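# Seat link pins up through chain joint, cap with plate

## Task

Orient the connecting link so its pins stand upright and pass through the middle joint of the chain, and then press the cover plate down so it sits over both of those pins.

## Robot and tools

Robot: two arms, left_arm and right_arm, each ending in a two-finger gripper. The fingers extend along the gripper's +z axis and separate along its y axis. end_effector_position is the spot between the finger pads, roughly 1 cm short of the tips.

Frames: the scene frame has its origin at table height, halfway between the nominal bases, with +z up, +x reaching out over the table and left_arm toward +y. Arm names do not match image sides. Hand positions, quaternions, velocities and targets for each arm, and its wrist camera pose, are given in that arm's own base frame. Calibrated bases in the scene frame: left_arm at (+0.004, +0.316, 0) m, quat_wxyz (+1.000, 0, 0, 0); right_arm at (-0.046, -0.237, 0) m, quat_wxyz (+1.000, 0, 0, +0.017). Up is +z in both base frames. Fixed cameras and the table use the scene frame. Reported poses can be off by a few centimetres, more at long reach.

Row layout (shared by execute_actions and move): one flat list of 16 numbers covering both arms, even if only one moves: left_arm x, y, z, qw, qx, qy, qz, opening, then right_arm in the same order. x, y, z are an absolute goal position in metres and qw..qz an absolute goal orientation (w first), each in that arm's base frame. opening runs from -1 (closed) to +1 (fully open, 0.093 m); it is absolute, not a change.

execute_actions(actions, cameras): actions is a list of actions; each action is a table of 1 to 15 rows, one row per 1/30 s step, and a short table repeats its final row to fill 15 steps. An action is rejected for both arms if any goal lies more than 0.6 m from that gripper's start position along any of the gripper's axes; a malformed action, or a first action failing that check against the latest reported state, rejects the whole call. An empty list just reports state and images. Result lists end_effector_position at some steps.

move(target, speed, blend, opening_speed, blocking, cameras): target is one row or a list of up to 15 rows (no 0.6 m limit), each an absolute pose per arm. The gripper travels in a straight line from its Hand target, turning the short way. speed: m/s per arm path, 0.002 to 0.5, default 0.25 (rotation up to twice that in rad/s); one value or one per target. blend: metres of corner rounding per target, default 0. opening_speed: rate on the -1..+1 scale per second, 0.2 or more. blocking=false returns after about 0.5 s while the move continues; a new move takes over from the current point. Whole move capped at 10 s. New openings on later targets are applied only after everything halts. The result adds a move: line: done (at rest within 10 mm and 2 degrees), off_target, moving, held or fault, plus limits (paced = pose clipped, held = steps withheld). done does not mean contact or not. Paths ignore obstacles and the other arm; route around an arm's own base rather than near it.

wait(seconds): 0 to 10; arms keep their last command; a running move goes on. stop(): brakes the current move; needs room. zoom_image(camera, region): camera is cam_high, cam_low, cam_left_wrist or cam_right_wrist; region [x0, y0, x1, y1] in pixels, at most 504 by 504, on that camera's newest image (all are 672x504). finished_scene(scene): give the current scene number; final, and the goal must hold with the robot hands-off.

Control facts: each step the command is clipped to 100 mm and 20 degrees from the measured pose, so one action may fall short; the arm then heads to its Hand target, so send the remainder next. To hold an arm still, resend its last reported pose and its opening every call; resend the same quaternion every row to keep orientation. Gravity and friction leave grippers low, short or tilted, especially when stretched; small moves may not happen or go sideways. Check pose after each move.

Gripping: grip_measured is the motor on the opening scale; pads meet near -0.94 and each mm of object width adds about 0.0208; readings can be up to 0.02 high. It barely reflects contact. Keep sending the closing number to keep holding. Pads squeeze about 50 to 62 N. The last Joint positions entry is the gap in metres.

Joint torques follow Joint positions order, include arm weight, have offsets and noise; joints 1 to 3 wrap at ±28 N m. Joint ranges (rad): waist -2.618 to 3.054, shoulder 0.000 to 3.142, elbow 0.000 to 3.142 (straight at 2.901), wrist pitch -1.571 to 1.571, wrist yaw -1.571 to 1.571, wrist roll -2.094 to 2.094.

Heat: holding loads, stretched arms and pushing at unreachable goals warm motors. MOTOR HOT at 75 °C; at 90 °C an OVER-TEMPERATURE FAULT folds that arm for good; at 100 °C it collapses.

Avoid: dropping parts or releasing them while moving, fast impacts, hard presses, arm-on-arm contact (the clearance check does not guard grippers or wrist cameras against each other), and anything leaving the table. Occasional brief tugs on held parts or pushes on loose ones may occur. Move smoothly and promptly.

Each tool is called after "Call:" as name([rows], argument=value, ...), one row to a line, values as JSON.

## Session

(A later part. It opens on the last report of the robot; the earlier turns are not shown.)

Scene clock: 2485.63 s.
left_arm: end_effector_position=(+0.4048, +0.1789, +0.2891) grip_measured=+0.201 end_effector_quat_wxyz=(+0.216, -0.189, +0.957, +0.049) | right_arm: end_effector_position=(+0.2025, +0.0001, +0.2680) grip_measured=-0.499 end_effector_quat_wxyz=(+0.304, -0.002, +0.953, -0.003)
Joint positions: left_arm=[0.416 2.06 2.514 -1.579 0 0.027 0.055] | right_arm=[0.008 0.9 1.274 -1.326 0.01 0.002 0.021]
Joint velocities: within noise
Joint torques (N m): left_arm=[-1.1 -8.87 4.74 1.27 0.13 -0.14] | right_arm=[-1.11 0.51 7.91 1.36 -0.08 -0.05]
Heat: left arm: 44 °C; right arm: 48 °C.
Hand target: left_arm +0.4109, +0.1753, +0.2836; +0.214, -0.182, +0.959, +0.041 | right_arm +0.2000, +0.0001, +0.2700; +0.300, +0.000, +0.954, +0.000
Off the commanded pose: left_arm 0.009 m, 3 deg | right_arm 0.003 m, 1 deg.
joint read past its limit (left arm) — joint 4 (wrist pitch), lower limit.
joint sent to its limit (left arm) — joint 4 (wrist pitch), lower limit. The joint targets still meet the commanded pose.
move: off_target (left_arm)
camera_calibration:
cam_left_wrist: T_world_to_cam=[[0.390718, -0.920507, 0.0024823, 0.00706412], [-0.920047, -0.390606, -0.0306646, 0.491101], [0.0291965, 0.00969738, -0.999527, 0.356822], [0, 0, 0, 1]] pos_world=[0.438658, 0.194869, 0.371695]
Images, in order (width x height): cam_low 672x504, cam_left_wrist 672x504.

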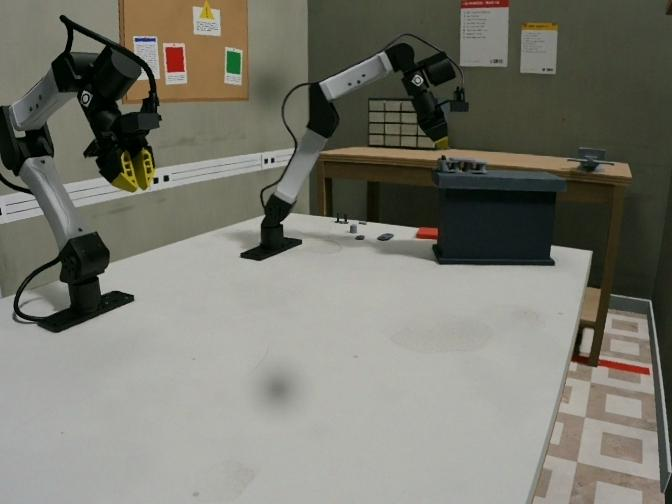

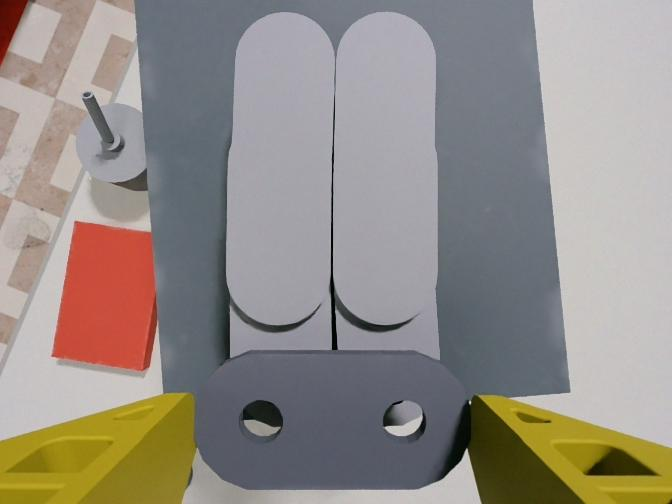

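Call:
move([
  [0.4095,0.1755,0.270,0.1959,-0.1828,0.9627,0.0372,-0.05,0.2,0,0.27,0.3,0,0.954,0,-0.5],
], speed=[0.04], cameras=["cam_left_wrist","cam_low"])

Call:
zoom_image(camera="cam_left_wrist", region=[190, 340, 480, 500])

Call:
zoom_image(camera="cam_low", region=[400, 120, 500, 190])

Scene clock: 2495.60 s.
left_arm: end_effector_position=(+0.4060, +0.1785, +0.2696) grip_measured=+0.201 end_effector_quat_wxyz=(+0.190, -0.189, +0.963, +0.042) | right_arm: end_effector_position=(+0.2025, +0.0001, +0.2680) grip_measured=-0.499 end_effector_quat_wxyz=(+0.304, -0.002, +0.953, -0.003)
Joint positions: left_arm=[0.415 2.074 2.466 -1.571 0.002 0.027 0.055] | right_arm=[0.008 0.9 1.274 -1.326 0.01 0.002 0.021]
Joint velocities: within noise
Joint torques (N m): left_arm=[-0.66 -10.85 4.45 1.23 0.13 -0.11] | right_arm=[-0.8 0.49 7.8 1.4 -0.1 -0.03]
Heat: left arm: 45 °C; right arm: 48 °C.
Hand target: left_arm +0.4095, +0.1755, +0.2700; +0.196, -0.183, +0.963, +0.037 | right_arm +0.2000, +0.0001, +0.2700; +0.300, +0.000, +0.954, +0.000
Off the commanded pose: left_arm 0.005 m, 1 deg | right_arm 0.003 m, 1 deg.
joint read past its limit (left arm) — joint 4 (wrist pitch), lower limit.
move: done
camera_calibration:
cam_left_wrist: T_world_to_cam=[[0.389135, -0.921167, 0.00503893, 0.00636752], [-0.920963, -0.388919, 0.0238473, 0.476734], [-0.0200076, -0.0139205, -0.999703, 0.361529], [0, 0, 0, 1]] pos_world=[0.44381, 0.196309, 0.350021]
Images, in order (width x height): cam_low 672x504, cam_left_wrist 672x504.

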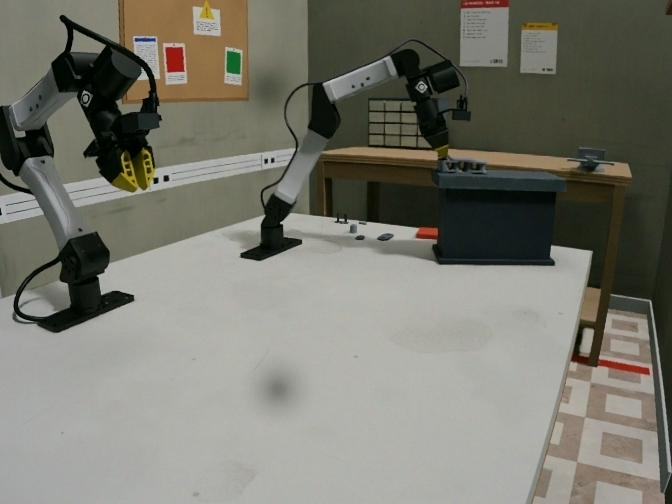

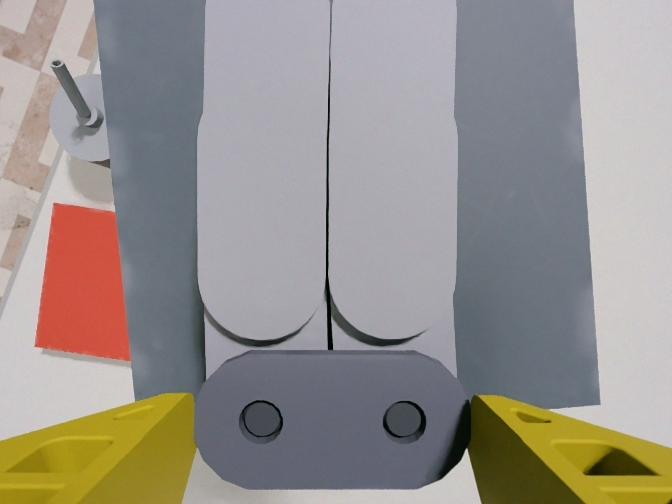

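Scaled by 1.738 from the camera's 672x504 image, which has a finer 960x720 frame.

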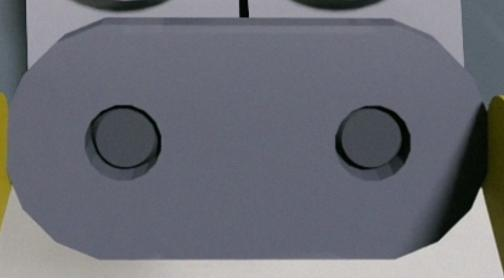

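Scaled by 5.040 from the camera's 672x504 image, which has a finer 960x720 frame.

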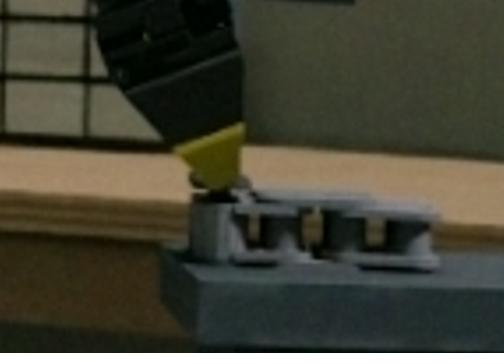

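Call:
zoom_image(camera="cam_left_wrist", region=[225, 385, 305, 460])

Call:
zoom_image(camera="cam_left_wrist", region=[365, 385, 445, 460])

Call:
zoom_image(camera="cam_low", region=[420, 140, 470, 180])

Scaled by 6.300 from the camera's 672x504 image, which has a finer 960x720 frame.

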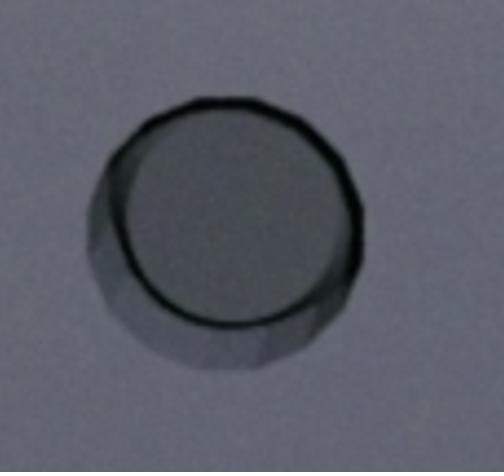

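Scaled by 6.300 from the camera's 672x504 image, which has a finer 960x720 frame.

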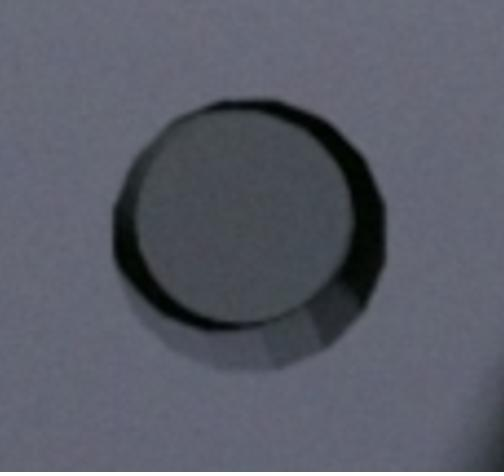

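Scaled by 10.080 from the camera's 672x504 image, which has a finer 960x720 frame.

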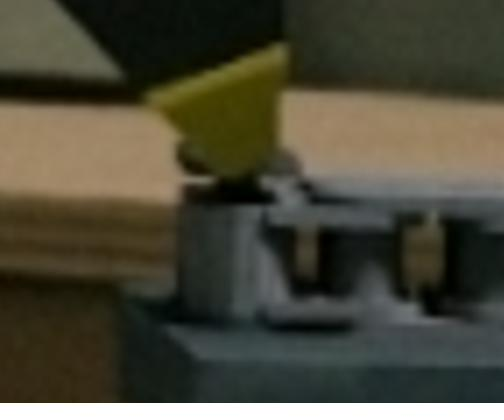

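Call:
move([
  [0.4080,0.1758,0.261,0.1959,-0.1828,0.9627,0.0372,-0.05,0.2,0,0.27,0.3,0,0.954,0,-0.5],
], speed=[0.03], cameras=["cam_left_wrist","cam_low"])

Call:
zoom_image(camera="cam_left_wrist", region=[190, 340, 480, 500])

Call:
zoom_image(camera="cam_low", region=[420, 140, 470, 180])

Scene clock: 2515.27 s.
left_arm: end_effector_position=(+0.4065, +0.1787, +0.2617) grip_measured=+0.201 end_effector_quat_wxyz=(+0.192, -0.189, +0.962, +0.042) | right_arm: end_effector_position=(+0.2025, +0.0001, +0.2680) grip_measured=-0.499 end_effector_quat_wxyz=(+0.304, -0.002, +0.953, -0.003)
Joint positions: left_arm=[0.415 2.035 2.364 -1.505 0.002 0.027 0.055] | right_arm=[0.008 0.9 1.274 -1.326 0.01 0.002 0.021]
Joint velocities: within noise
Joint torques (N m): left_arm=[-0.43 -11.4 3.47 1.27 0.12 -0.09] | right_arm=[-0.98 0.62 7.86 1.43 -0.07 -0.04]
Heat: left arm: 49 °C; right arm: 48 °C.
Hand target: left_arm +0.4079, +0.1758, +0.2609; +0.195, -0.183, +0.963, +0.037 | right_arm +0.2000, +0.0001, +0.2700; +0.300, +0.000, +0.954, +0.000
Off the commanded pose: left_arm 0.003 m, 1 deg | right_arm 0.003 m, 1 deg.
move: done
camera_calibration:
cam_left_wrist: T_world_to_cam=[[0.388983, -0.921229, 0.00533879, 0.00634615], [-0.921093, -0.388808, 0.0204098, 0.478412], [-0.0167264, -0.0128566, -0.999777, 0.352087], [0, 0, 0, 1]] pos_world=[0.444083, 0.196383, 0.342211]
Images, in order (width x height): cam_low 672x504, cam_left_wrist 672x504.

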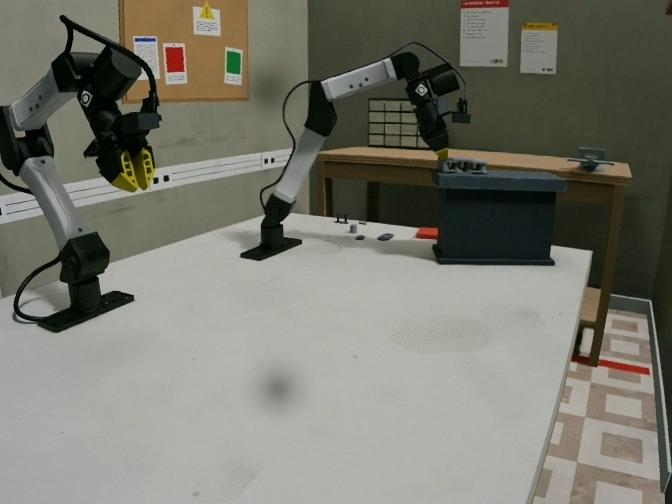

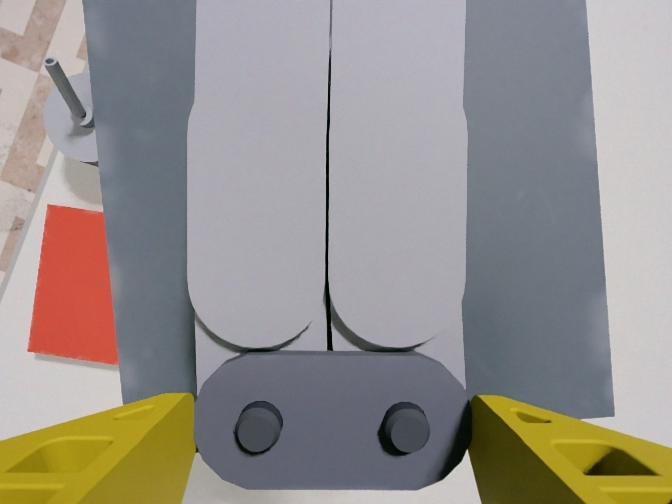

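Scaled by 1.738 from the camera's 672x504 image, which has a finer 960x720 frame.

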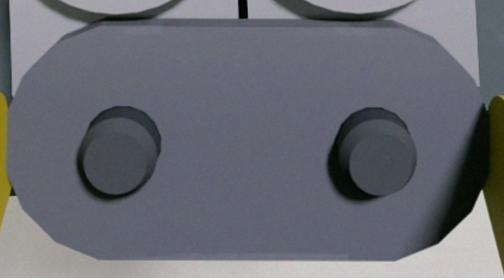

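Scaled by 10.080 from the camera's 672x504 image, which has a finer 960x720 frame.

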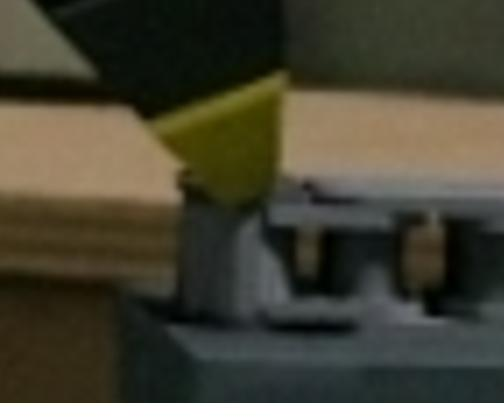

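Call:
move([
  [0.4078,0.1758,0.2575,0.1959,-0.1828,0.9627,0.0372,-0.05,0.2,0,0.27,0.3,0,0.954,0,-0.5],
  [0.4078,0.1758,0.2585,0.1959,-0.1828,0.9627,0.0372,0.55,0.2,0,0.27,0.3,0,0.954,0,-0.5],
], speed=[0.03,0.03], opening_speed=0.6, cameras=["cam_left_wrist","cam_low"])

Call:
zoom_image(camera="cam_left_wrist", region=[190, 340, 480, 500])

Call:
zoom_image(camera="cam_low", region=[420, 140, 470, 180])

Scene clock: 2523.83 s.
left_arm: end_effector_position=(+0.4059, +0.1784, +0.2583) grip_measured=+0.548 end_effector_quat_wxyz=(+0.192, -0.189, +0.962, +0.042) | right_arm: end_effector_position=(+0.2025, +0.0001, +0.2680) grip_measured=-0.499 end_effector_quat_wxyz=(+0.304, -0.002, +0.953, -0.003)
Joint positions: left_arm=[0.415 2.018 2.321 -1.479 0.002 0.027 0.072] | right_arm=[0.008 0.9 1.274 -1.326 0.01 0.002 0.021]
Joint velocities: within noise
Joint torques (N m): left_arm=[-0.42 -10.8 4.68 1.19 0.12 -0.09] | right_arm=[-0.87 0.46 7.91 1.36 -0.09 -0.05]
Heat: left arm: 50 °C; right arm: 48 °C.
Hand target: left_arm +0.4078, +0.1758, +0.2586; +0.196, -0.183, +0.963, +0.037 | right_arm +0.2000, +0.0001, +0.2700; +0.300, +0.000, +0.954, +0.000
Off the commanded pose: left_arm 0.003 m, 1 deg | right_arm 0.003 m, 1 deg.
move: done
camera_calibration:
cam_left_wrist: T_world_to_cam=[[0.388845, -0.921285, 0.00568493, 0.00626639], [-0.92116, -0.388669, 0.020023, 0.477914], [-0.0162373, -0.0130226, -0.999783, 0.348506], [0, 0, 0, 1]] pos_world=[0.443457, 0.196062, 0.338825]
Images, in order (width x height): cam_low 672x504, cam_left_wrist 672x504.

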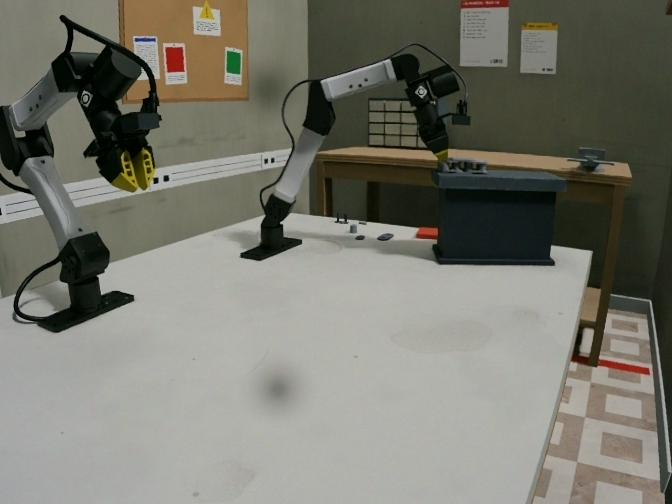

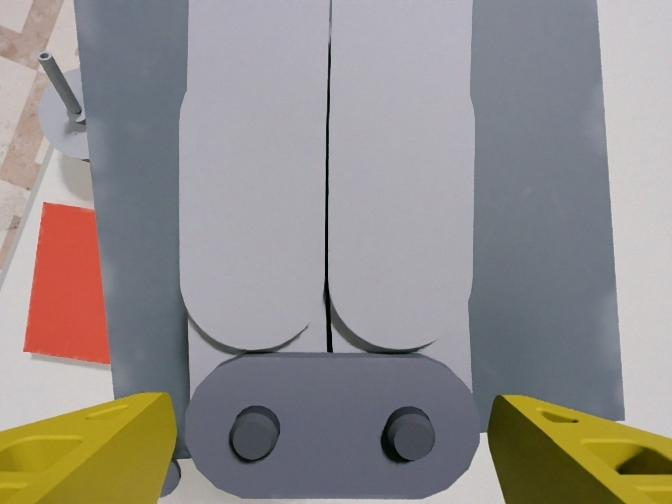

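Scaled by 1.738 from the camera's 672x504 image, which has a finer 960x720 frame.

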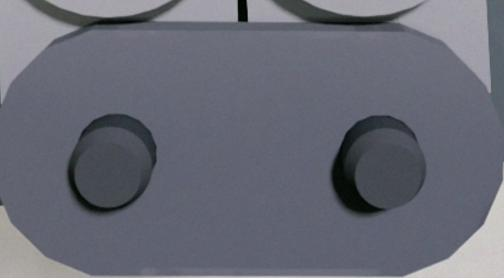

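Scaled by 10.080 from the camera's 672x504 image, which has a finer 960x720 frame.

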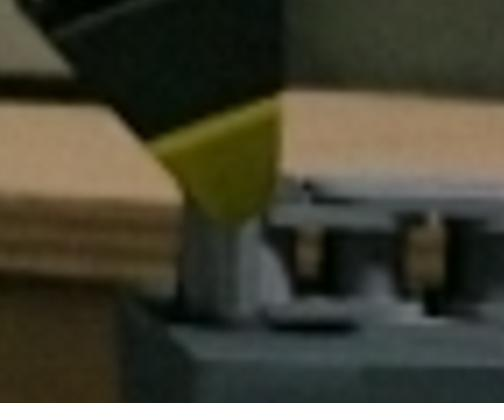

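Released; retreat upward and verify.

Call:
move([
  [0.4060,0.1765,0.30,0.2150,-0.1828,0.9587,0.0410,0.6,0.2,0,0.27,0.3,0,0.954,0,-0.5],
  [0.33,0.145,0.345,0.2705,-0.1834,0.9436,0.0526,0.6,0.2,0,0.27,0.3,0,0.954,0,-0.5],
], speed=[0.08,0.25], blend=[0.005,0], cameras=["cam_left_wrist","cam_low"])

Call:
zoom_image(camera="cam_left_wrist", region=[220, 100, 480, 300])

Call:
zoom_image(camera="cam_low", region=[420, 140, 480, 190])

Scene clock: 2531.17 s.
left_arm: end_effector_position=(+0.3268, +0.1430, +0.3464) grip_measured=+0.598 end_effector_quat_wxyz=(+0.267, -0.185, +0.944, +0.057) | right_arm: end_effector_position=(+0.2025, +0.0001, +0.2680) grip_measured=-0.499 end_effector_quat_wxyz=(+0.304, -0.002, +0.953, -0.003)
Joint positions: left_arm=[0.415 1.683 2.219 -1.554 0.005 0.027 0.074] | right_arm=[0.008 0.9 1.274 -1.326 0.01 0.002 0.021]
Joint velocities: within noise
Joint torques (N m): left_arm=[0.73 -6.28 4.18 1.51 0.15 -0.1] | right_arm=[-1.13 0.35 7.9 1.36 -0.12 -0.03]
Heat: left arm: 50 °C; right arm: 48 °C.
Hand target: left_arm +0.3299, +0.1450, +0.3450; +0.270, -0.183, +0.944, +0.053 | right_arm +0.2000, +0.0001, +0.2700; +0.300, +0.000, +0.954, +0.000
Off the commanded pose: left_arm 0.004 m, 1 deg | right_arm 0.003 m, 1 deg.
move: done
camera_calibration:
cam_left_wrist: T_world_to_cam=[[0.386908, -0.922102, 0.00545317, 0.0048015], [-0.913118, -0.383949, -0.13711, 0.440628], [0.128523, 0.0480694, -0.990541, 0.375607], [0, 0, 0, 1]] pos_world=[0.352213, 0.155551, 0.432442]
Images, in order (width x height): cam_low 672x504, cam_left_wrist 672x504.

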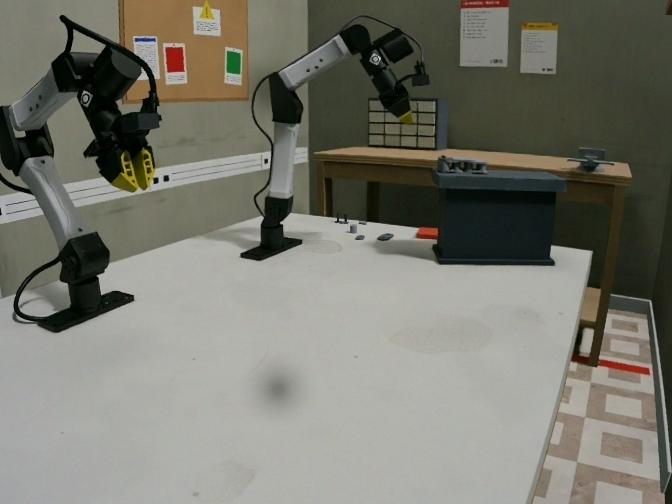

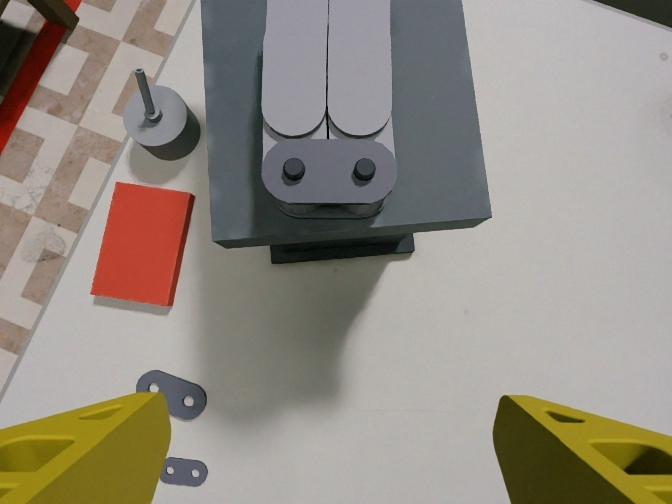

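Scaled by 1.938 from the camera's 672x504 image, which has a finer 960x720 frame.

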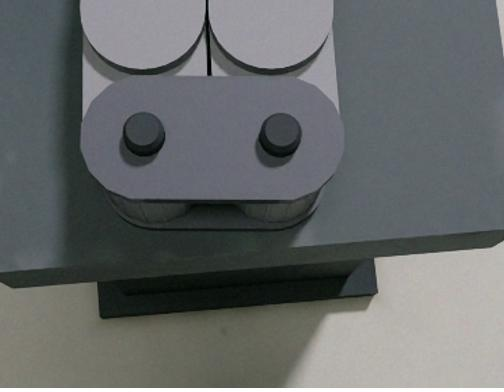

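Scaled by 8.400 from the camera's 672x504 image, which has a finer 960x720 frame.

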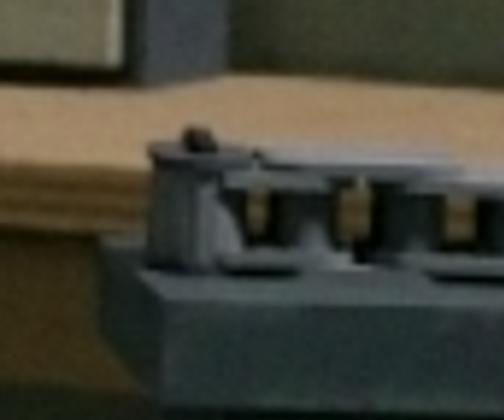

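Call:
finished_scene(scene=2)

The scene is finished: the task was done.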